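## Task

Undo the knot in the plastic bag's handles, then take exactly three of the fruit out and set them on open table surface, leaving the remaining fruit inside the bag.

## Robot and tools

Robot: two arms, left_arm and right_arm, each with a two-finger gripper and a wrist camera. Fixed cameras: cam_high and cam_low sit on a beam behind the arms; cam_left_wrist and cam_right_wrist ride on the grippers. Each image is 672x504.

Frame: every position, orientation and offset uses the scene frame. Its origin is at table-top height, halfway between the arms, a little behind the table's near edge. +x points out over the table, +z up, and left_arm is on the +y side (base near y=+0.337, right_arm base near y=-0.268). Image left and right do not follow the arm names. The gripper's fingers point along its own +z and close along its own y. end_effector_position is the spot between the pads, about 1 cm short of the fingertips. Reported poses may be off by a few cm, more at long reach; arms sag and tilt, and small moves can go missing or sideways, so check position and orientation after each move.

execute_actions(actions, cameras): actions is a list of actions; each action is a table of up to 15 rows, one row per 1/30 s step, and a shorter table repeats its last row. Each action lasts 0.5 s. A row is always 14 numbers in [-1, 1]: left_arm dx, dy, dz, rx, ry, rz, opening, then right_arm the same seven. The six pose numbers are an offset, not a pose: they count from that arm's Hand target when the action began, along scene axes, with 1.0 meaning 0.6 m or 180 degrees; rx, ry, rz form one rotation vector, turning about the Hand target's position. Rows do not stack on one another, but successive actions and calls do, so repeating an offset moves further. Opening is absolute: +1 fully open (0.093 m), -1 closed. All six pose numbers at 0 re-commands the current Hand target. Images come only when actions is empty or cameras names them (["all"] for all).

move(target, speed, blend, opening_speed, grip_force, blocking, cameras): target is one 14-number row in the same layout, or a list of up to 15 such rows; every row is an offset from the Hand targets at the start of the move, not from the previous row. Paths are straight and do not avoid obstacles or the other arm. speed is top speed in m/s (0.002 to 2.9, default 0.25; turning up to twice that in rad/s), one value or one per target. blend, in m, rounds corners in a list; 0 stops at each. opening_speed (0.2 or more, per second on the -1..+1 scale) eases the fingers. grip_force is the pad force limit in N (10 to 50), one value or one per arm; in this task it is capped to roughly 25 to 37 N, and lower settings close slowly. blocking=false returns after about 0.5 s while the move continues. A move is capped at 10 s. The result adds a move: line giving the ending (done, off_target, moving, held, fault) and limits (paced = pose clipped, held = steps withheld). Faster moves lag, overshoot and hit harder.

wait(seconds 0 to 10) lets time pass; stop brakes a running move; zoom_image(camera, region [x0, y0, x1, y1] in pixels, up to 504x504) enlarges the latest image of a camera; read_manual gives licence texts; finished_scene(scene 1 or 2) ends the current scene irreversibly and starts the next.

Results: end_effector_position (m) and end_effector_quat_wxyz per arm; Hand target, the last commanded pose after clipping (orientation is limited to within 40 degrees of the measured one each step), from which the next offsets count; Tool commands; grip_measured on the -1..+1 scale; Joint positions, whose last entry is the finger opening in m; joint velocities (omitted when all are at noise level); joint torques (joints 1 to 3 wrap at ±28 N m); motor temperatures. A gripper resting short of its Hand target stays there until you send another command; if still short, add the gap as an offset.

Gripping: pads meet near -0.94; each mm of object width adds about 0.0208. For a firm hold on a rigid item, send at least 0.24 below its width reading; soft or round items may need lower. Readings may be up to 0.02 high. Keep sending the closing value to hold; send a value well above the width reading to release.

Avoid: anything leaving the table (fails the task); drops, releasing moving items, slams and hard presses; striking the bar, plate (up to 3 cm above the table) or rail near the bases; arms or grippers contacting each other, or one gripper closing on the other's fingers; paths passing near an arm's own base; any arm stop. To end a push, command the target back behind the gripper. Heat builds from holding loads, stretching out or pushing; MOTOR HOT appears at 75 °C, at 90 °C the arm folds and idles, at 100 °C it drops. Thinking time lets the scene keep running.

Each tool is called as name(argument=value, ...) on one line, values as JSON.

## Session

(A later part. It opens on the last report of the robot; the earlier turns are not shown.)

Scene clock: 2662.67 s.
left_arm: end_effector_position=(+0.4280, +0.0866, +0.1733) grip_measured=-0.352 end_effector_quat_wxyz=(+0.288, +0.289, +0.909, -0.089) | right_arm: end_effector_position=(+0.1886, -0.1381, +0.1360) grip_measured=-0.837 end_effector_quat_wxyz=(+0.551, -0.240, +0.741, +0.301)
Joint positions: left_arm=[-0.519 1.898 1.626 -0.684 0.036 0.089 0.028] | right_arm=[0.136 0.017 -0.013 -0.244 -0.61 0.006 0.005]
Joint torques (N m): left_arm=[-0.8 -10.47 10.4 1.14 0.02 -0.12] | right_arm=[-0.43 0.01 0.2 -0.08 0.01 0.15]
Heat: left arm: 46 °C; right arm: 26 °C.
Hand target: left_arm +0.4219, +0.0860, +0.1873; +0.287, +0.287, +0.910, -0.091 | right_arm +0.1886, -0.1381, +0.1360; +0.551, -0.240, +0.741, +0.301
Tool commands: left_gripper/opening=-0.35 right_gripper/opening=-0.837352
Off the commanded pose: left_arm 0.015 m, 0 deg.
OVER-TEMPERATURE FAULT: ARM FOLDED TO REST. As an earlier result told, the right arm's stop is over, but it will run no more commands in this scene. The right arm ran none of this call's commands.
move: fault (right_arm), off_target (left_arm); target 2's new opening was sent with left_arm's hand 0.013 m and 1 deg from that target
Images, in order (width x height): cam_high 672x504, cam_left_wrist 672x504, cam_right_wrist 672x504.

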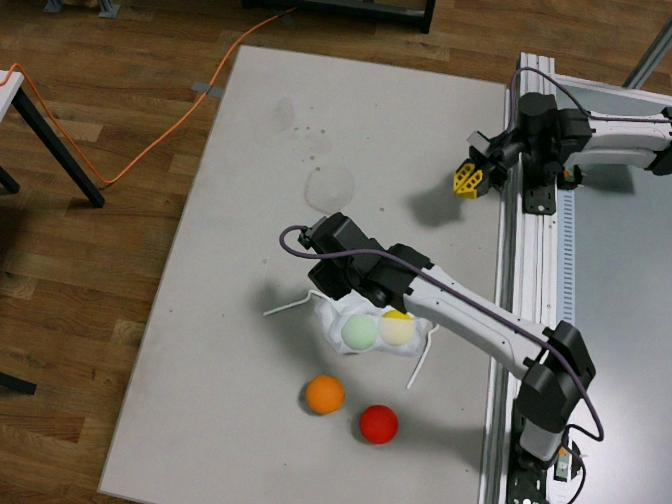

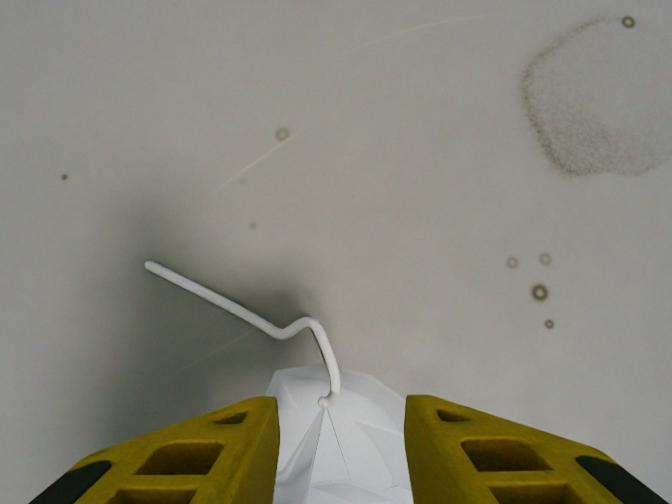

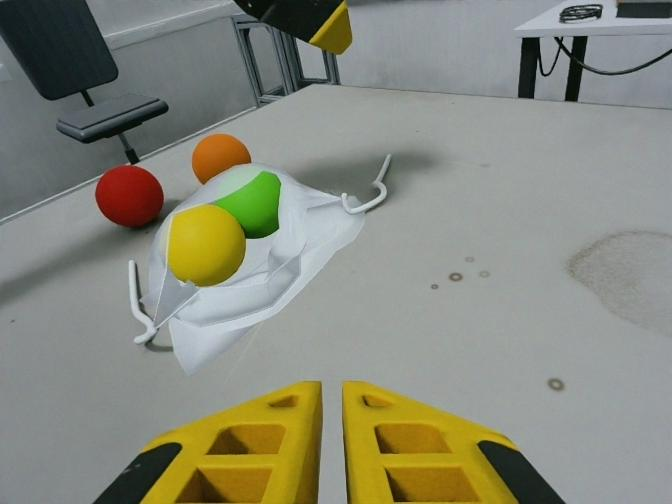

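move(target=[-0.2865, 0.1233, 0.02, 0.0536, 0.0639, -0.0552, -0.35, 0, 0, 0, 0, 0, 0, -0.838], speed=0.2, cameras=["cam_left_wrist", "cam_right_wrist"])

Scene clock: 2674.20 s.
left_arm: end_effector_position=(+0.2638, +0.1564, +0.2027) grip_measured=-0.352 end_effector_quat_wxyz=(+0.181, +0.365, +0.911, -0.065) | right_arm: end_effector_position=(+0.1886, -0.1381, +0.1360) grip_measured=-0.837 end_effector_quat_wxyz=(+0.551, -0.240, +0.741, +0.301)
Joint positions: left_arm=[-0.586 1.417 1.319 -1.087 0.036 0.17 0.028] | right_arm=[0.136 0.017 -0.013 -0.244 -0.61 0.006 0.005]
Joint torques (N m): left_arm=[-0.79 -5.91 6.37 0.85 0.2 0.17] | right_arm=[-0.31 -0.17 0.09 -0.11 0.02 0.16]
Heat: left arm: 47 °C; right arm: 26 °C.
Hand target: left_arm +0.2500, +0.1600, +0.1993; +0.161, +0.377, +0.910, -0.067 | right_arm +0.1886, -0.1381, +0.1360; +0.551, -0.240, +0.741, +0.301
Tool commands: left_gripper/opening=-0.35 right_gripper/opening=-0.837352
Off the commanded pose: left_arm 0.015 m, 3 deg.
OVER-TEMPERATURE FAULT: ARM FOLDED TO REST. As an earlier result told, the right arm's stop is over, but it will run no more commands in this scene. The right arm ran none of this call's commands.
move: fault (right_arm), off_target (left_arm)
Images, in order (width x height): cam_left_wrist 672x504, cam_right_wrist 672x504.

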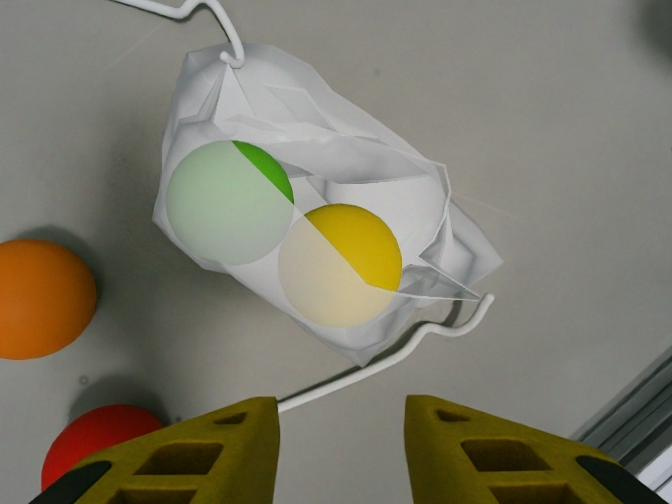

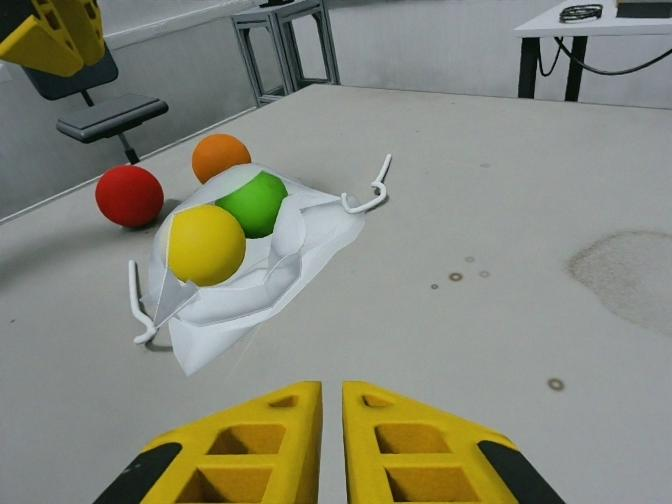

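move(target=[-0.09, -0.08, -0.149, 0, 0, -0.25, -0.35, 0, 0, 0, 0, 0, 0, -0.838], speed=0.2, cameras=["cam_left_wrist"])

Scene clock: 2701.07 s.
left_arm: end_effector_position=(+0.1963, +0.1194, +0.1134) grip_measured=-0.352 end_effector_quat_wxyz=(+0.114, +0.689, +0.707, -0.113) | right_arm: end_effector_position=(+0.1886, -0.1381, +0.1360) grip_measured=-0.837 end_effector_quat_wxyz=(+0.551, -0.240, +0.741, +0.301)
Joint positions: left_arm=[-0.71 1.466 1.033 -0.917 0.222 0.81 0.028] | right_arm=[0.136 0.017 -0.013 -0.244 -0.61 0.006 0.005]
Joint torques (N m): left_arm=[-0.73 -4.29 6.15 1.26 0.56 0.19] | right_arm=[-0.34 -0.01 0.12 -0.05 -0.03 0.13]
Motor temperatures (°C): left_arm=[22 39 45 29 22 24 22] | right_arm=[24 24 24 23 24 26 24]
Heat: left arm: 45 °C; right arm: 26 °C.
Hand target: left_arm +0.1962, +0.1120, +0.1100; +0.123, +0.696, +0.697, -0.123 | right_arm +0.1886, -0.1381, +0.1360; +0.551, -0.240, +0.741, +0.301
Tool commands: left_gripper/opening=-0.35 right_gripper/opening=-0.837352
Off the commanded pose: left_arm 0.008 m, 2 deg.
OVER-TEMPERATURE FAULT: ARM FOLDED TO REST. As an earlier result told, the right arm's stop is over, but it will run no more commands in this scene. The right arm ran none of this call's commands.
move: fault (right_arm)
Images, in order (width x height): cam_left_wrist 672x504.

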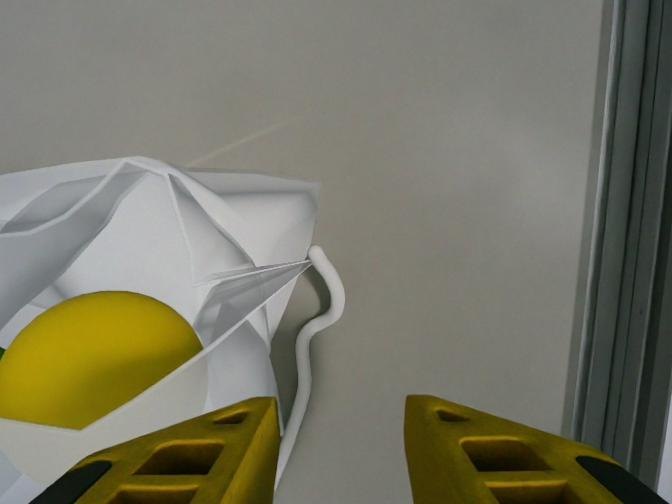

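move(target=[[0.004, -0.0175, -0.09, 0, 0, 0, -0.42, 0, 0, 0, 0, 0, 0, -0.838], [0.004, -0.0175, -0.125, 0, 0, 0, -0.42, 0, 0, 0, 0, 0, 0, -0.838]], speed=0.1, blend=[0.01, 0], cameras=["cam_left_wrist"])

Scene clock: 2707.27 s.
left_arm: end_effector_position=(+0.1992, +0.1079, +0.0379) grip_measured=-0.418 end_effector_quat_wxyz=(+0.115, +0.695, +0.700, -0.114) | right_arm: end_effector_position=(+0.1886, -0.1381, +0.1360) grip_measured=-0.837 end_effector_quat_wxyz=(+0.551, -0.240, +0.741, +0.301)
Joint positions: left_arm=[-0.728 1.613 0.853 -0.588 0.223 0.81 0.025] | right_arm=[0.136 0.017 -0.013 -0.244 -0.61 0.006 0.005]
Joint torques (N m): left_arm=[-0.87 -4.79 5.74 1.23 0.46 -0.04] | right_arm=[-0.31 -0.1 0.1 -0.11 -0.02 0.12]
Heat: left arm: 45 °C; right arm: 26 °C.
Hand target: left_arm +0.1984, +0.1014, +0.0349; +0.123, +0.696, +0.697, -0.123 | right_arm +0.1886, -0.1381, +0.1360; +0.551, -0.240, +0.741, +0.301
Tool commands: left_gripper/opening=-0.42 right_gripper/opening=-0.837352
Off the commanded pose: left_arm 0.007 m, 1 deg.
OVER-TEMPERATURE FAULT: ARM FOLDED TO REST. As an earlier result told, the right arm's stop is over, but it will run no more commands in this scene. The right arm ran none of this call's commands.
move: fault (right_arm)
Images, in order (width x height): cam_left_wrist 672x504.

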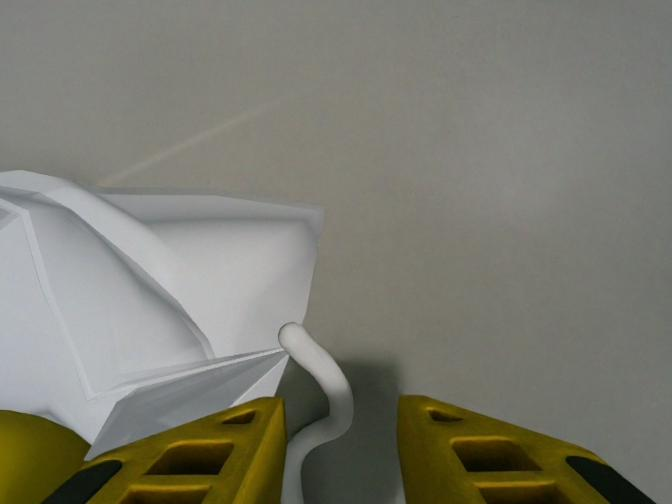

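move(target=[[0, 0.006, -0.008, 0, 0, 0, -0.42, 0, 0, 0, 0, 0, 0, -0.838], [0, 0.006, -0.0357, 0, 0, 0, -0.42, 0, 0, 0, 0, 0, 0, -0.838], [0, 0.006, -0.0357, 0, 0, 0, -1, 0, 0, 0, 0, 0, 0, -0.838]], speed=0.06, opening_speed=0.8, cameras=["cam_left_wrist", "cam_right_wrist"])

Scene clock: 2715.57 s.
left_arm: end_effector_position=(+0.1974, +0.1091, +0.0164) grip_measured=-0.912 end_effector_quat_wxyz=(+0.114, +0.695, +0.700, -0.114) | right_arm: end_effector_position=(+0.1886, -0.1381, +0.1360) grip_measured=-0.837 end_effector_quat_wxyz=(+0.551, -0.240, +0.741, +0.301)
Joint positions: left_arm=[-0.728 1.657 0.799 -0.492 0.223 0.81 0.001] | right_arm=[0.136 0.017 -0.013 -0.244 -0.61 0.006 0.005]
Joint torques (N m): left_arm=[0.03 -4.85 5.3 1.22 0.48 0.1] | right_arm=[-0.47 -0.13 0.09 -0.08 0.01 0.12]
Heat: left arm: 44 °C; right arm: 26 °C.
Hand target: left_arm +0.1983, +0.1051, +0.0134; +0.123, +0.696, +0.697, -0.123 | right_arm +0.1886, -0.1381, +0.1360; +0.551, -0.240, +0.741, +0.301
Tool commands: left_gripper/opening=-1.0 right_gripper/opening=-0.837352
Off the commanded pose: left_arm 0.005 m, 2 deg.
OVER-TEMPERATURE FAULT: ARM FOLDED TO REST. As an earlier result told, the right arm's stop is over, but it will run no more commands in this scene. The right arm ran none of this call's commands.
move: fault (right_arm)
Images, in order (width x height): cam_left_wrist 672x504, cam_right_wrist 672x504.

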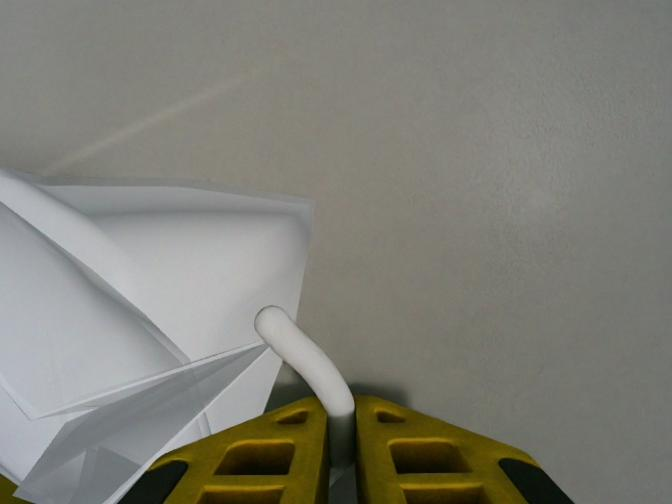

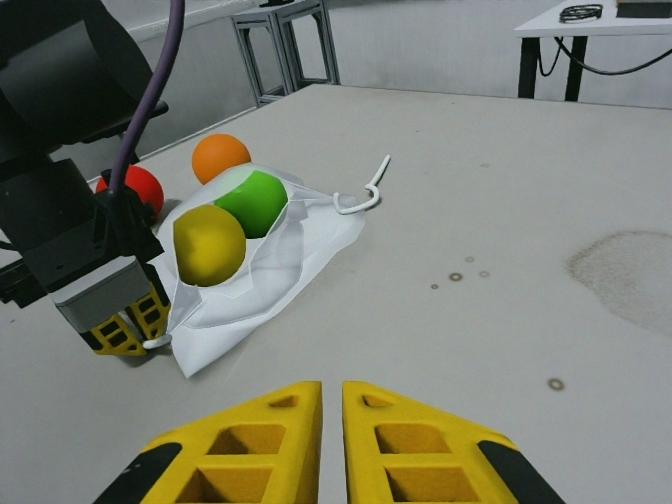

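move(target=[[-0.006, 0.04, 0.064, 0, 0, 0, -1, 0, 0, 0, 0, 0, 0, -0.838], [-0.012, 0.083, 0.062, 0, 0, 0, -1, 0, 0, 0, 0, 0, 0, -0.838]], speed=0.07, blend=[0.01, 0], cameras=["cam_left_wrist", "cam_right_wrist"])

Scene clock: 2722.13 s.
left_arm: end_effector_position=(+0.2017, +0.1504, +0.0496) grip_measured=-0.912 end_effector_quat_wxyz=(+0.134, +0.693, +0.699, -0.111) | right_arm: end_effector_position=(+0.1886, -0.1381, +0.1360) grip_measured=-0.837 end_effector_quat_wxyz=(+0.551, -0.240, +0.741, +0.301)
Joint positions: left_arm=[-0.591 1.47 0.763 -0.633 0.251 0.942 0.001] | right_arm=[0.136 0.017 -0.013 -0.244 -0.61 0.006 0.005]
Joint torques (N m): left_arm=[0.13 -5.98 5.67 0.48 0.54 0.22] | right_arm=[-0.38 -0.08 0.09 -0.08 0 0.17]
Heat: left arm: 44 °C; right arm: 26 °C.
Hand target: left_arm +0.1912, +0.1550, +0.0506; +0.123, +0.696, +0.697, -0.123 | right_arm +0.1886, -0.1381, +0.1360; +0.551, -0.240, +0.741, +0.301
Tool commands: left_gripper/opening=-1.0 right_gripper/opening=-0.837352
Off the commanded pose: left_arm 0.011 m, 2 deg.
OVER-TEMPERATURE FAULT: ARM FOLDED TO REST. As an earlier result told, the right arm's stop is over, but it will run no more commands in this scene. The right arm ran none of this call's commands.
move: fault (right_arm), off_target (left_arm)
Images, in order (width x height): cam_left_wrist 672x504, cam_right_wrist 672x504.

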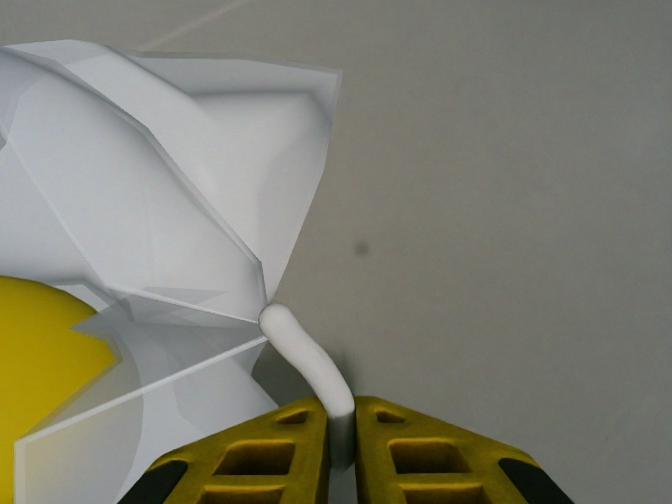

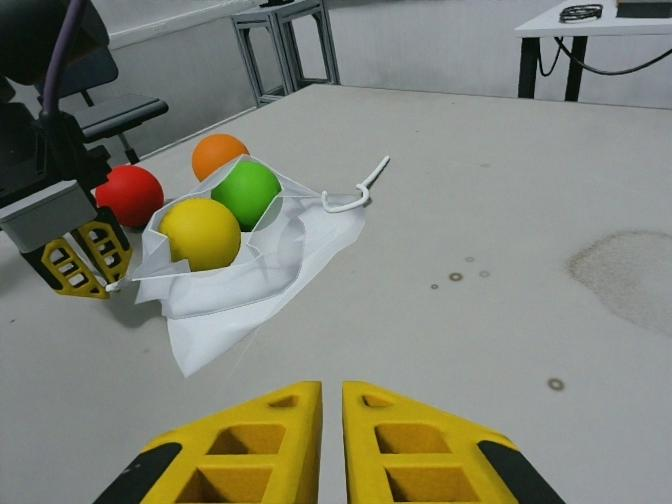

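move(target=[[-0.01, 0.05, -0.025, 0, 0, 0, -1, 0, 0, 0, 0, 0, 0, -0.838]], speed=0.07, cameras=["cam_left_wrist", "cam_right_wrist"])

Scene clock: 2728.60 s.
left_arm: end_effector_position=(+0.1905, +0.1846, +0.0340) grip_measured=-0.912 end_effector_quat_wxyz=(+0.121, +0.694, +0.701, -0.113) | right_arm: end_effector_position=(+0.1886, -0.1381, +0.1360) grip_measured=-0.837 end_effector_quat_wxyz=(+0.551, -0.240, +0.741, +0.301)
Joint positions: left_arm=[-0.487 1.422 0.661 -0.633 0.27 1.049 0.001] | right_arm=[0.136 0.017 -0.013 -0.244 -0.61 0.006 0.005]
Joint torques (N m): left_arm=[0.24 -5.26 5.48 0.66 0.53 0.22] | right_arm=[-0.38 0.05 0.2 -0.08 -0.01 0.09]
Heat: left arm: 44 °C; right arm: 26 °C.
Hand target: left_arm +0.1853, +0.1848, +0.0357; +0.123, +0.696, +0.697, -0.123 | right_arm +0.1886, -0.1381, +0.1360; +0.551, -0.240, +0.741, +0.301
Tool commands: left_gripper/opening=-1.0 right_gripper/opening=-0.837352
Off the commanded pose: left_arm 0.006 m, 1 deg.
OVER-TEMPERATURE FAULT: ARM FOLDED TO REST. As an earlier result told, the right arm's stop is over, but it will run no more commands in this scene. The right arm ran none of this call's commands.
move: fault (right_arm)
Images, in order (width x height): cam_left_wrist 672x504, cam_right_wrist 672x504.

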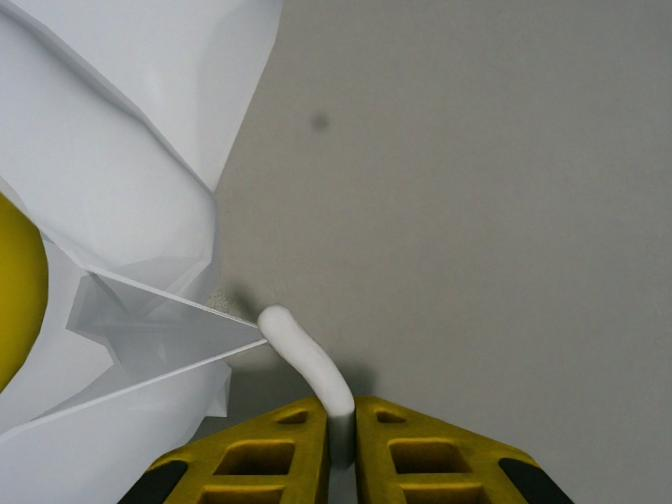

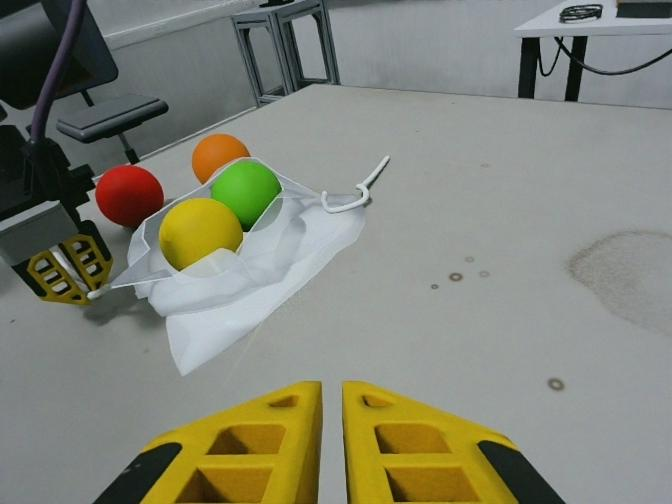

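move(target=[[0, 0.006, -0.03, 0, 0, 0, -1, 0, 0, 0, 0, 0, 0, -0.838], [0, 0.006, -0.03, 0, 0, 0, -0.35, 0, 0, 0, 0, 0, 0, -0.838], [0, 0.01, 0.05, 0, 0, 0, -0.35, 0, 0, 0, 0, 0, 0, -0.838], [0, 0.01, 0.22, 0, 0, 0, -0.35, 0, 0, 0, 0, 0, 0, -0.838]], speed=[0.06, 0.06, 0.06, 0.15], blend=[0, 0, 0.01, 0], opening_speed=1.0, cameras=["cam_left_wrist", "cam_right_wrist"])

Scene clock: 2736.90 s.
left_arm: end_effector_position=(+0.1900, +0.1921, +0.1591) grip_measured=-0.352 end_effector_quat_wxyz=(+0.121, +0.693, +0.701, -0.113) | right_arm: end_effector_position=(+0.1886, -0.1381, +0.1360) grip_measured=-0.837 end_effector_quat_wxyz=(+0.551, -0.240, +0.741, +0.301)
Joint positions: left_arm=[-0.464 1.277 1.069 -1.192 0.275 1.071 0.028] | right_arm=[0.136 0.017 -0.013 -0.244 -0.61 0.006 0.005]
Joint torques (N m): left_arm=[-0.2 -4.22 9.1 0.4 0.56 0.12] | right_arm=[-0.18 -0.13 0.12 -0.07 0.02 0.09]
Heat: left arm: 44 °C; right arm: 26 °C.
Hand target: left_arm +0.1852, +0.1909, +0.1676; +0.123, +0.696, +0.697, -0.123 | right_arm +0.1886, -0.1381, +0.1360; +0.551, -0.240, +0.741, +0.301
Tool commands: left_gripper/opening=-0.35 right_gripper/opening=-0.837352
Off the commanded pose: left_arm 0.010 m, 1 deg.
OVER-TEMPERATURE FAULT: ARM FOLDED TO REST. As an earlier result told, the right arm's stop is over, but it will run no more commands in this scene. The right arm ran none of this call's commands.
move: fault (right_arm)
Images, in order (width x height): cam_left_wrist 672x504, cam_right_wrist 672x504.

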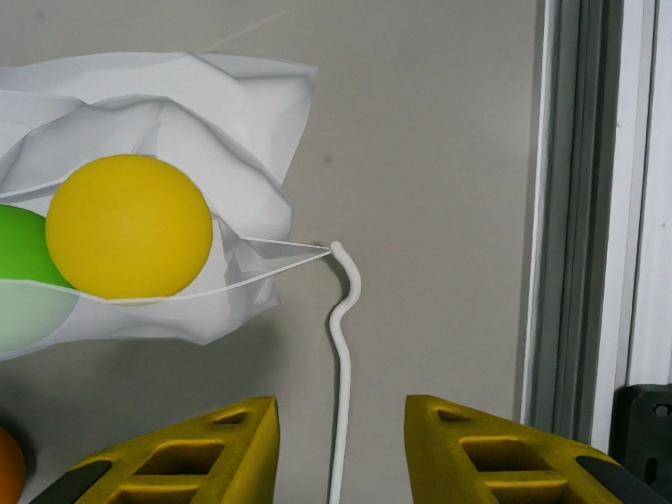

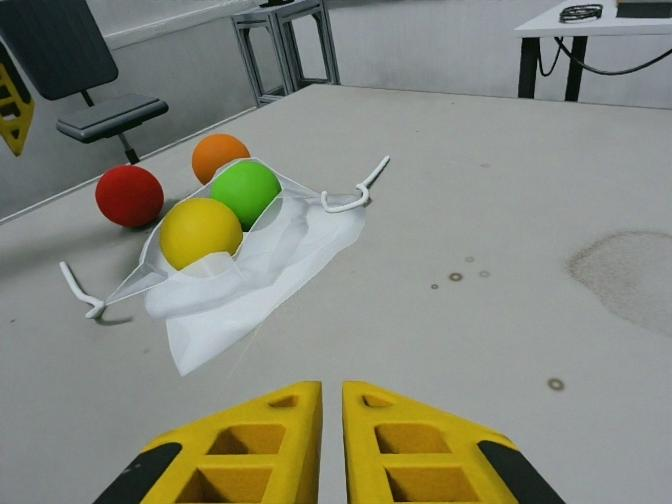

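move(target=[0.1747, -0.0765, -0.02, 0.01355, 0.03271, 0.7495, -0.108, 0, 0, 0, 0, 0, 0, -0.838], speed=0.28, cameras=["cam_left_wrist", "cam_right_wrist"])

Scene clock: 2753.07 s.
left_arm: end_effector_position=(+0.2887, +0.1426, +0.1527) grip_measured=-0.110 end_effector_quat_wxyz=(+0.116, -0.375, +0.919, +0.038) | right_arm: end_effector_position=(+0.1886, -0.1381, +0.1360) grip_measured=-0.837 end_effector_quat_wxyz=(+0.551, -0.240, +0.741, +0.301)
Joint positions: left_arm=[-0.718 1.82 1.593 -1.305 -0.258 -1.491 0.04] | right_arm=[0.136 0.017 -0.013 -0.244 -0.61 0.006 0.005]
Joint torques (N m): left_arm=[-0.32 -6.28 9.29 0.13 -0.53 -0.11] | right_arm=[-0.32 -0.06 0.18 -0.08 0.04 0.13]
Heat: left arm: 47 °C; right arm: 26 °C.
Hand target: left_arm +0.2901, +0.1450, +0.1557; +0.121, -0.380, +0.916, +0.050 | right_arm +0.1886, -0.1381, +0.1360; +0.551, -0.240, +0.741, +0.301
Tool commands: left_gripper/opening=-0.108 right_gripper/opening=-0.837352
Off the commanded pose: left_arm 0.004 m, 2 deg.
OVER-TEMPERATURE FAULT: ARM FOLDED TO REST. As an earlier result told, the right arm's stop is over, but it will run no more commands in this scene. The right arm ran none of this call's commands.
move: fault (right_arm)
Images, in order (width x height): cam_left_wrist 672x504, cam_right_wrist 672x504.

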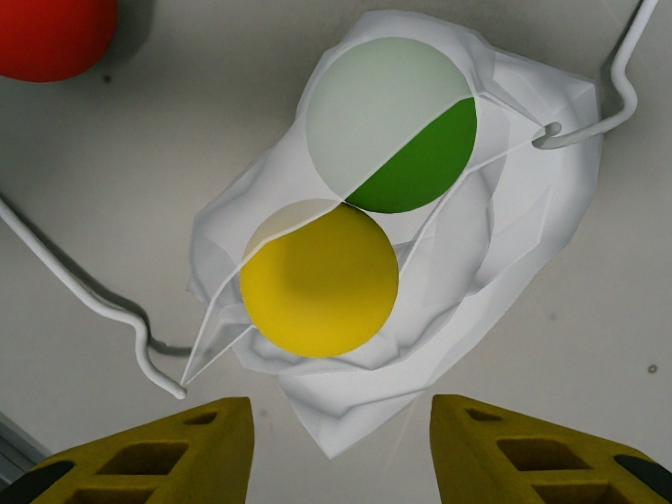

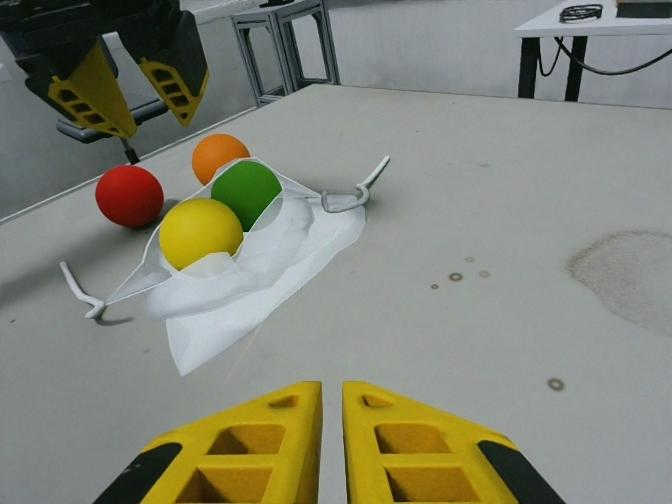

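move(target=[-0.0067, 0.014, -0.108, 0, 0, 0, -0.108, 0, 0, 0, 0, 0, 0, -0.838], speed=0.1, cameras=["cam_left_wrist", "cam_right_wrist"])

Scene clock: 2823.97 s.
left_arm: end_effector_position=(+0.2807, +0.1517, +0.0955) grip_measured=-0.110 end_effector_quat_wxyz=(+0.111, -0.377, +0.918, +0.049) | right_arm: end_effector_position=(+0.1886, -0.1381, +0.1360) grip_measured=-0.837 end_effector_quat_wxyz=(+0.551, -0.240, +0.741, +0.301)
Joint positions: left_arm=[-0.711 1.82 1.365 -1.102 -0.259 -1.492 0.04] | right_arm=[0.136 0.017 -0.013 -0.244 -0.61 0.006 0.005]
Joint torques (N m): left_arm=[0.16 -6.63 5.72 0.68 -0.51 0.03] | right_arm=[-0.32 -0.08 0.12 -0.08 0.03 0.11]
Heat: left arm: 47 °C; right arm: 26 °C.
Hand target: left_arm +0.2860, +0.1533, +0.0909; +0.121, -0.380, +0.916, +0.050 | right_arm +0.1886, -0.1381, +0.1360; +0.551, -0.240, +0.741, +0.301
Tool commands: left_gripper/opening=-0.108 right_gripper/opening=-0.837352
Off the commanded pose: left_arm 0.007 m, 1 deg.
OVER-TEMPERATURE FAULT: ARM FOLDED TO REST. As an earlier result told, the right arm's stop is over, but it will run no more commands in this scene. The right arm ran none of this call's commands.
move: fault (right_arm)
Images, in order (width x height): cam_left_wrist 672x504, cam_right_wrist 672x504.

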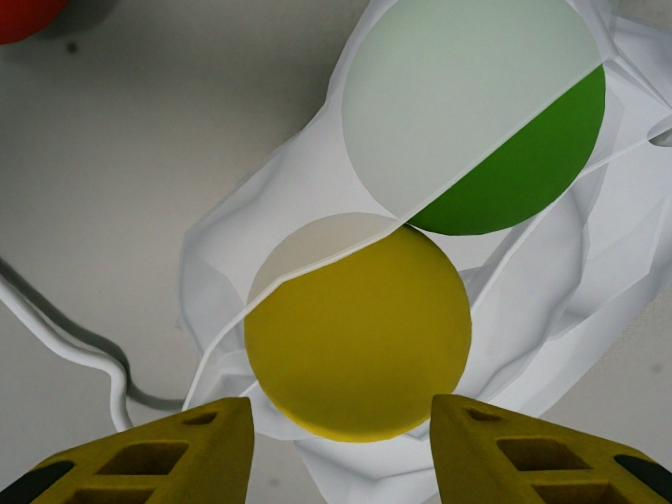

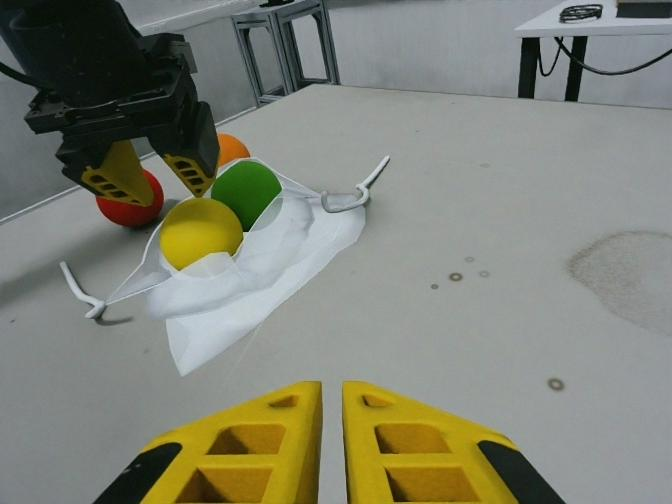

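move(target=[[0.0065, -0.006, 0.0, 0, 0, 0, 0.2, 0, 0, 0, 0, 0, 0, -0.838], [0.0065, -0.006, -0.022, 0, 0, 0, 0.2, 0, 0, 0, 0, 0, 0, -0.838]], speed=0.05, opening_speed=0.8, cameras=["cam_left_wrist", "cam_right_wrist"])

Scene clock: 2836.47 s.
left_arm: end_effector_position=(+0.2849, +0.1478, +0.0839) grip_measured=+0.198 end_effector_quat_wxyz=(+0.112, -0.378, +0.918, +0.047) | right_arm: end_effector_position=(+0.1886, -0.1381, +0.1360) grip_measured=-0.837 end_effector_quat_wxyz=(+0.551, -0.240, +0.741, +0.301)
Joint positions: left_arm=[-0.711 1.848 1.353 -1.057 -0.259 -1.492 0.055] | right_arm=[0.136 0.017 -0.013 -0.244 -0.61 0.006 0.005]
Joint torques (N m): left_arm=[0.23 -6.54 5.63 0.68 -0.52 0.03] | right_arm=[-0.28 -0.09 0.05 -0.11 0.04 0.15]
Heat: left arm: 46 °C; right arm: 26 °C.
Hand target: left_arm +0.2898, +0.1497, +0.0777; +0.121, -0.380, +0.916, +0.050 | right_arm +0.1886, -0.1381, +0.1360; +0.551, -0.240, +0.741, +0.301
Tool commands: left_gripper/opening=+0.2 right_gripper/opening=-0.837352
Off the commanded pose: left_arm 0.008 m, 1 deg.
OVER-TEMPERATURE FAULT: ARM FOLDED TO REST. As an earlier result told, the right arm's stop is over, but it will run no more commands in this scene. The right arm ran none of this call's commands.
move: fault (right_arm)
Images, in order (width x height): cam_left_wrist 672x504, cam_right_wrist 672x504.

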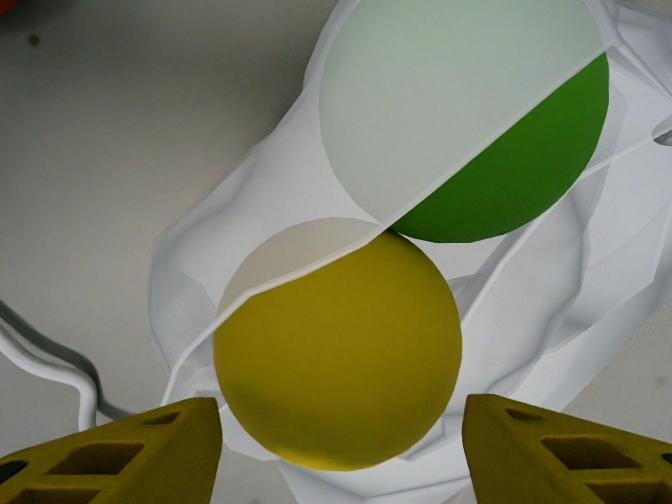

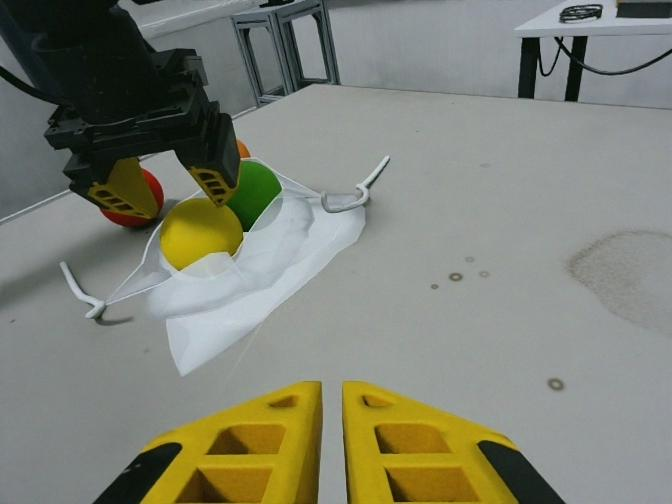

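move(target=[[-0.0025, 0.0025, -0.02, 0, 0, 0, 0.41, 0, 0, 0, 0, 0, 0, -0.838], [-0.0025, 0.0025, -0.035, 0, 0, 0, 0.52, 0, 0, 0, 0, 0, 0, -0.838]], speed=0.04, opening_speed=0.8, cameras=["cam_left_wrist", "cam_right_wrist"])

Scene clock: 2842.93 s.
left_arm: end_effector_position=(+0.2837, +0.1485, +0.0631) grip_measured=+0.518 end_effector_quat_wxyz=(+0.112, -0.378, +0.918, +0.047) | right_arm: end_effector_position=(+0.1886, -0.1381, +0.1360) grip_measured=-0.837 end_effector_quat_wxyz=(+0.551, -0.240, +0.741, +0.301)
Joint positions: left_arm=[-0.711 1.865 1.289 -0.975 -0.26 -1.492 0.07] | right_arm=[0.136 0.017 -0.013 -0.244 -0.61 0.006 0.005]
Joint torques (N m): left_arm=[0.27 -6.56 5.46 0.68 -0.51 0.04] | right_arm=[-0.53 -0.17 0.12 -0.09 0 0.11]
Heat: left arm: 46 °C; right arm: 26 °C.
Hand target: left_arm +0.2884, +0.1512, +0.0567; +0.121, -0.380, +0.916, +0.050 | right_arm +0.1886, -0.1381, +0.1360; +0.551, -0.240, +0.741, +0.301
Tool commands: left_gripper/opening=+0.52 right_gripper/opening=-0.837352
Off the commanded pose: left_arm 0.008 m, 1 deg.
OVER-TEMPERATURE FAULT: ARM FOLDED TO REST. As an earlier result told, the right arm's stop is over, but it will run no more commands in this scene. The right arm ran none of this call's commands.
move: fault (right_arm)
Images, in order (width x height): cam_left_wrist 672x504, cam_right_wrist 672x504.

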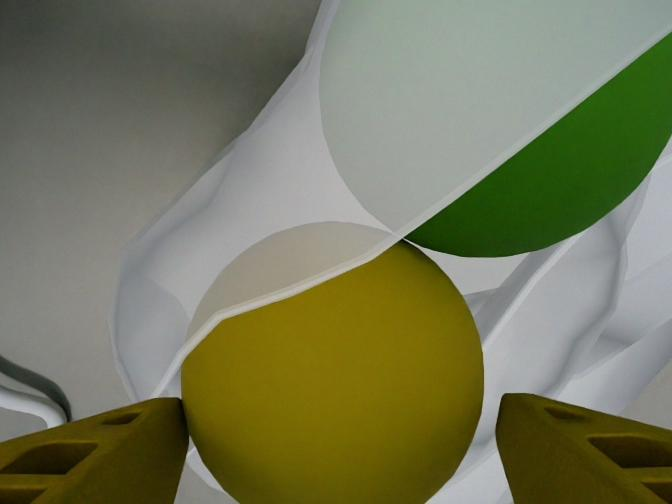

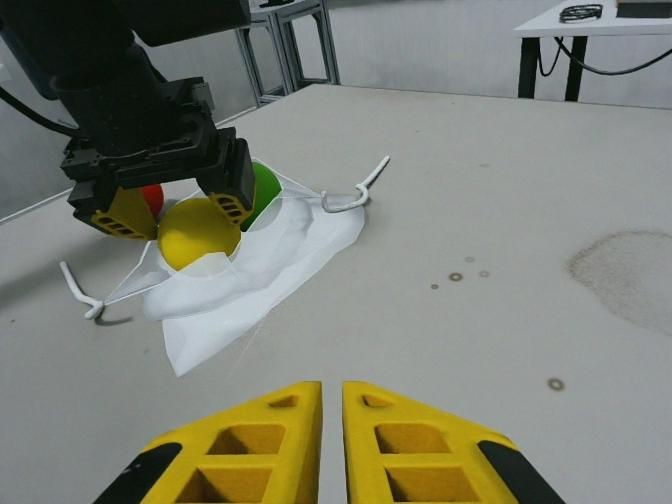

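move(target=[[-0.0025, 0.0025, -0.012, 0, 0, 0, 0.57, 0, 0, 0, 0, 0, 0, -0.838], [-0.0025, 0.0025, -0.024, 0, 0, 0, 0.57, 0, 0, 0, 0, 0, 0, -0.838]], speed=0.04, opening_speed=0.8, cameras=["cam_left_wrist", "cam_right_wrist"])

Scene clock: 2852.30 s.
left_arm: end_effector_position=(+0.2827, +0.1504, +0.0487) grip_measured=+0.568 end_effector_quat_wxyz=(+0.112, -0.379, +0.917, +0.047) | right_arm: end_effector_position=(+0.1886, -0.1381, +0.1360) grip_measured=-0.837 end_effector_quat_wxyz=(+0.551, -0.240, +0.741, +0.301)
Joint positions: left_arm=[-0.708 1.878 1.245 -0.918 -0.26 -1.492 0.072] | right_arm=[0.136 0.017 -0.013 -0.244 -0.61 0.006 0.005]
Joint torques (N m): left_arm=[0.2 -6.49 5.34 0.71 -0.51 0.07] | right_arm=[-0.38 -0.03 0.23 -0.1 -0.02 0.13]
Heat: left arm: 45 °C; right arm: 26 °C.
Hand target: left_arm +0.2870, +0.1528, +0.0423; +0.121, -0.380, +0.916, +0.050 | right_arm +0.1886, -0.1381, +0.1360; +0.551, -0.240, +0.741, +0.301
Tool commands: left_gripper/opening=+0.57 right_gripper/opening=-0.837352
Off the commanded pose: left_arm 0.008 m, 1 deg.
OVER-TEMPERATURE FAULT: ARM FOLDED TO REST. As an earlier result told, the right arm's stop is over, but it will run no more commands in this scene. The right arm ran none of this call's commands.
move: fault (right_arm)
Images, in order (width x height): cam_left_wrist 672x504, cam_right_wrist 672x504.

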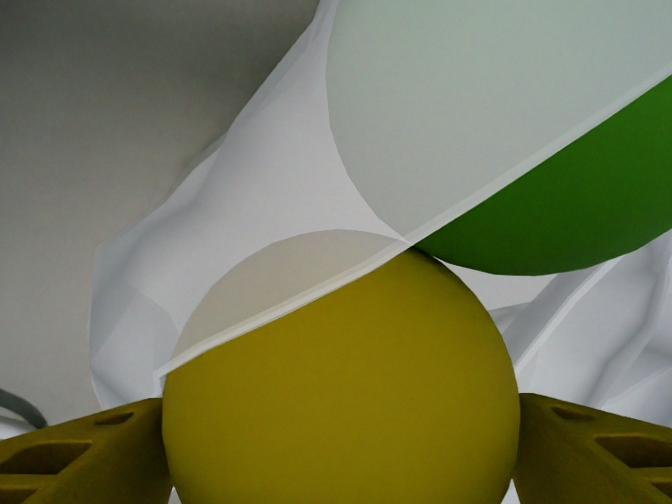

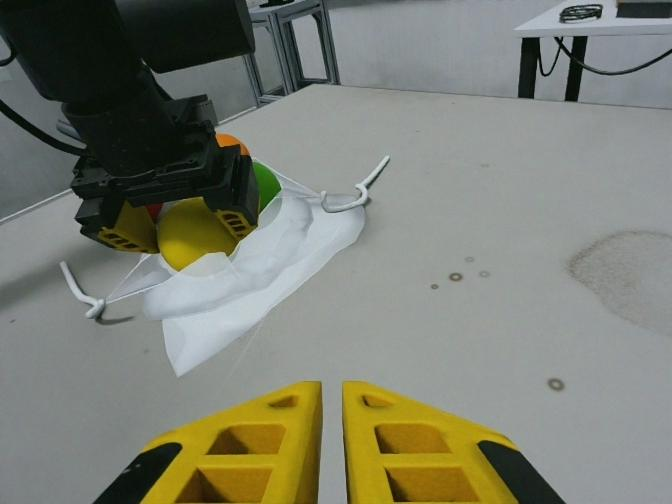

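move(target=[0, 0, -0.0145, 0, 0, 0, 0.57, 0, 0, 0, 0, 0, 0, -0.838], speed=0.03, cameras=["cam_left_wrist", "cam_right_wrist"])

Scene clock: 2855.87 s.
left_arm: end_effector_position=(+0.2828, +0.1501, +0.0399) grip_measured=+0.568 end_effector_quat_wxyz=(+0.112, -0.379, +0.917, +0.047) | right_arm: end_effector_position=(+0.1886, -0.1381, +0.1360) grip_measured=-0.837 end_effector_quat_wxyz=(+0.551, -0.240, +0.741, +0.301)
Joint positions: left_arm=[-0.708 1.892 1.226 -0.885 -0.26 -1.492 0.072] | right_arm=[0.136 0.017 -0.013 -0.244 -0.61 0.006 0.005]
Joint torques (N m): left_arm=[0.17 -6.58 5.33 0.72 -0.51 0.05] | right_arm=[-0.34 -0.05 0.14 -0.1 0 0.14]
Heat: left arm: 45 °C; right arm: 26 °C.
Hand target: left_arm +0.2870, +0.1527, +0.0337; +0.121, -0.380, +0.916, +0.050 | right_arm +0.1886, -0.1381, +0.1360; +0.551, -0.240, +0.741, +0.301
Tool commands: left_gripper/opening=+0.57 right_gripper/opening=-0.837352
Off the commanded pose: left_arm 0.008 m, 1 deg.
OVER-TEMPERATURE FAULT: ARM FOLDED TO REST. As an earlier result told, the right arm's stop is over, but it will run no more commands in this scene. The right arm ran none of this call's commands.
move: fault (right_arm)
Images, in order (width x height): cam_left_wrist 672x504, cam_right_wrist 672x504.

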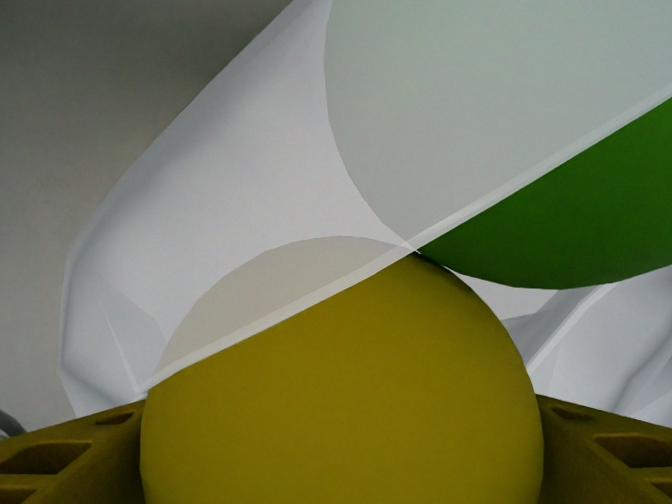

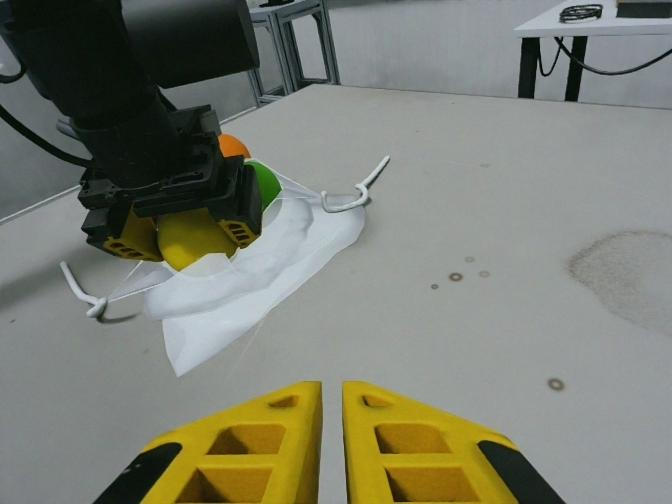

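Now close and lift gently.

move(target=[[0, 0, 0, 0, 0, 0, 0.34, 0, 0, 0, 0, 0, 0, -0.838]], speed=0.03, opening_speed=0.4)

move(target=[-0.012, -0.014, 0.0775, 0, 0, 0, 0.34, 0, 0, 0, 0, 0, 0, -0.838], speed=0.05, cameras=["cam_left_wrist", "cam_right_wrist"])

Scene clock: 2859.27 s.
left_arm: end_effector_position=(+0.2829, +0.1501, +0.0399) grip_measured=+0.344 end_effector_quat_wxyz=(+0.112, -0.379, +0.917, +0.047) | right_arm: end_effector_position=(+0.1886, -0.1381, +0.1360) grip_measured=-0.837 end_effector_quat_wxyz=(+0.551, -0.240, +0.741, +0.301)
Joint positions: left_arm=[-0.708 1.892 1.226 -0.885 -0.26 -1.492 0.062] | right_arm=[0.136 0.017 -0.013 -0.244 -0.61 0.006 0.005]
Joint torques (N m): left_arm=[0.14 -6.53 5.35 0.68 -0.51 0.08] | right_arm=[-0.28 -0.13 0.18 -0.07 -0.02 0.14]
Heat: left arm: 45 °C; right arm: 26 °C.
Hand target: left_arm +0.2870, +0.1527, +0.0337; +0.121, -0.380, +0.916, +0.050 | right_arm +0.1886, -0.1381, +0.1360; +0.551, -0.240, +0.741, +0.301
Tool commands: left_gripper/opening=+0.34 right_gripper/opening=-0.837352
Off the commanded pose: left_arm 0.008 m, 1 deg.
OVER-TEMPERATURE FAULT: ARM FOLDED TO REST. As an earlier result told, the right arm's stop is over, but it will run no more commands in this scene. The right arm ran none of this call's commands.
move: fault (right_arm)

Scene clock: 2860.90 s.
left_arm: end_effector_position=(+0.2770, +0.1460, +0.0643) grip_measured=+0.344 end_effector_quat_wxyz=(+0.107, -0.376, +0.919, +0.057) | right_arm: end_effector_position=(+0.1886, -0.1381, +0.1360) grip_measured=-0.837 end_effector_quat_wxyz=(+0.551, -0.240, +0.741, +0.301)
Joint positions: left_arm=[-0.73 1.872 1.303 -1.01 -0.26 -1.511 0.062] | right_arm=[0.136 0.017 -0.013 -0.244 -0.61 0.006 0.005]
Joint torques (N m): left_arm=[-0.85 -9.59 8.58 0 -0.5 -0.13] | right_arm=[-0.42 -0.16 0.25 -0.09 -0.01 0.14]
Heat: left arm: 45 °C; right arm: 26 °C.
Hand target: left_arm +0.2797, +0.1443, +0.0801; +0.121, -0.380, +0.916, +0.050 | right_arm +0.1886, -0.1381, +0.1360; +0.551, -0.240, +0.741, +0.301
Tool commands: left_gripper/opening=+0.34 right_gripper/opening=-0.837352
Off the commanded pose: left_arm 0.016 m, 2 deg.
OVER-TEMPERATURE FAULT: ARM FOLDED TO REST. As an earlier result told, the right arm's stop is over, but it will run no more commands in this scene. The right arm ran none of this call's commands.
move: fault (right_arm), off_target (left_arm)
Images, in order (width x height): cam_left_wrist 672x504, cam_right_wrist 672x504.

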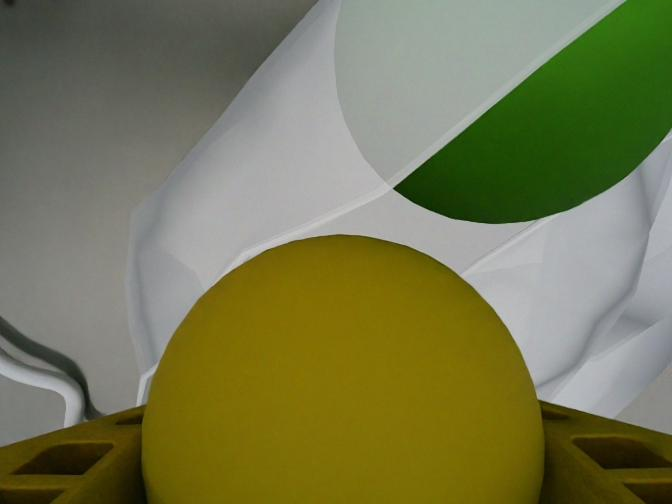

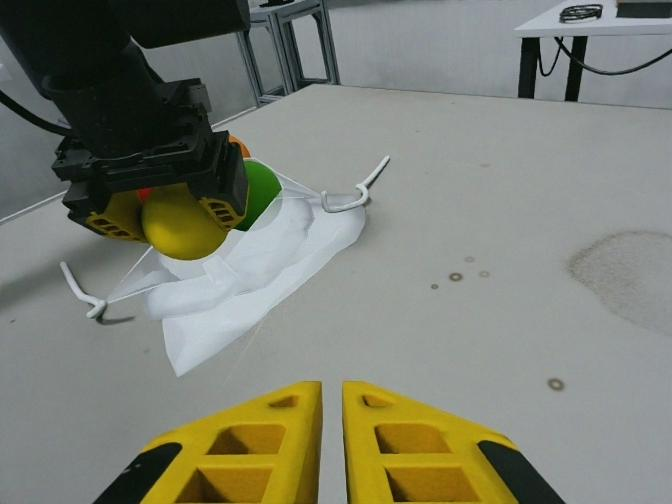

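move(target=[[0, 0, 0.1415, 0, 0, 0, 0.34, 0, 0, 0, 0, 0, 0, -0.838]], speed=0.1, cameras=["cam_left_wrist", "cam_right_wrist"])

Scene clock: 2872.77 s.
left_arm: end_effector_position=(+0.2804, +0.1433, +0.1499) grip_measured=+0.344 end_effector_quat_wxyz=(+0.108, -0.377, +0.918, +0.055) | right_arm: end_effector_position=(+0.1886, -0.1381, +0.1360) grip_measured=-0.837 end_effector_quat_wxyz=(+0.551, -0.240, +0.741, +0.301)
Joint positions: left_arm=[-0.733 1.833 1.597 -1.341 -0.26 -1.515 0.062] | right_arm=[0.136 0.017 -0.013 -0.244 -0.61 0.006 0.005]
Joint torques (N m): left_arm=[-0.88 -9.25 8.96 0.03 -0.51 -0.14] | right_arm=[-0.28 -0.05 0.02 -0.1 0.02 0.14]
Heat: left arm: 46 °C; right arm: 26 °C.
Hand target: left_arm +0.2797, +0.1443, +0.1649; +0.121, -0.380, +0.916, +0.050 | right_arm +0.1886, -0.1381, +0.1360; +0.551, -0.240, +0.741, +0.301
Tool commands: left_gripper/opening=+0.34 right_gripper/opening=-0.837352
Off the commanded pose: left_arm 0.015 m, 2 deg.
OVER-TEMPERATURE FAULT: ARM FOLDED TO REST. As an earlier result told, the right arm's stop is over, but it will run no more commands in this scene. The right arm ran none of this call's commands.
move: fault (right_arm), off_target (left_arm)
Images, in order (width x height): cam_left_wrist 672x504, cam_right_wrist 672x504.

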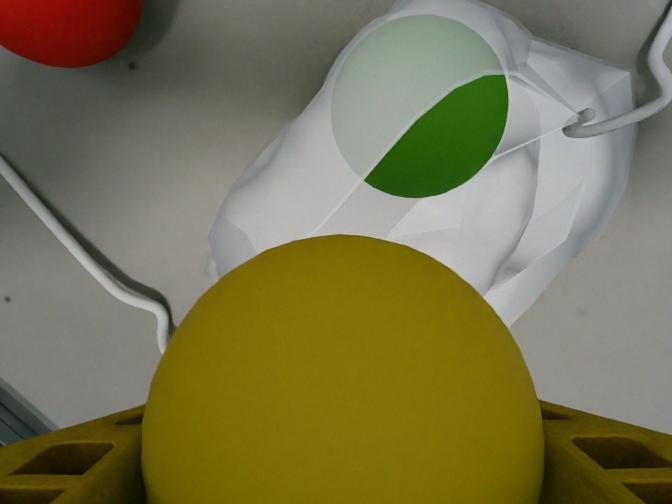

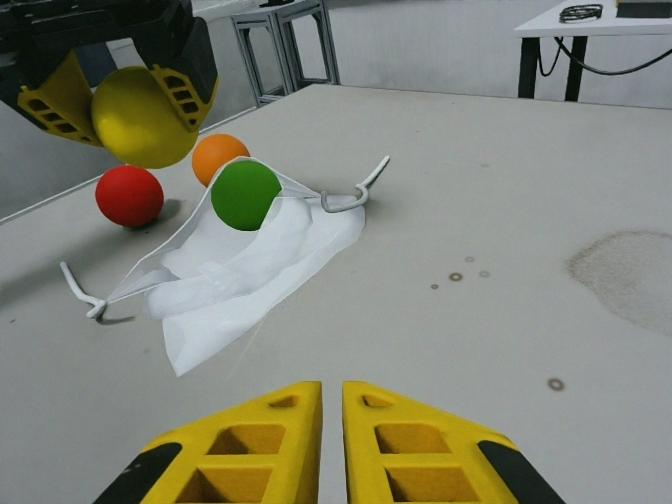

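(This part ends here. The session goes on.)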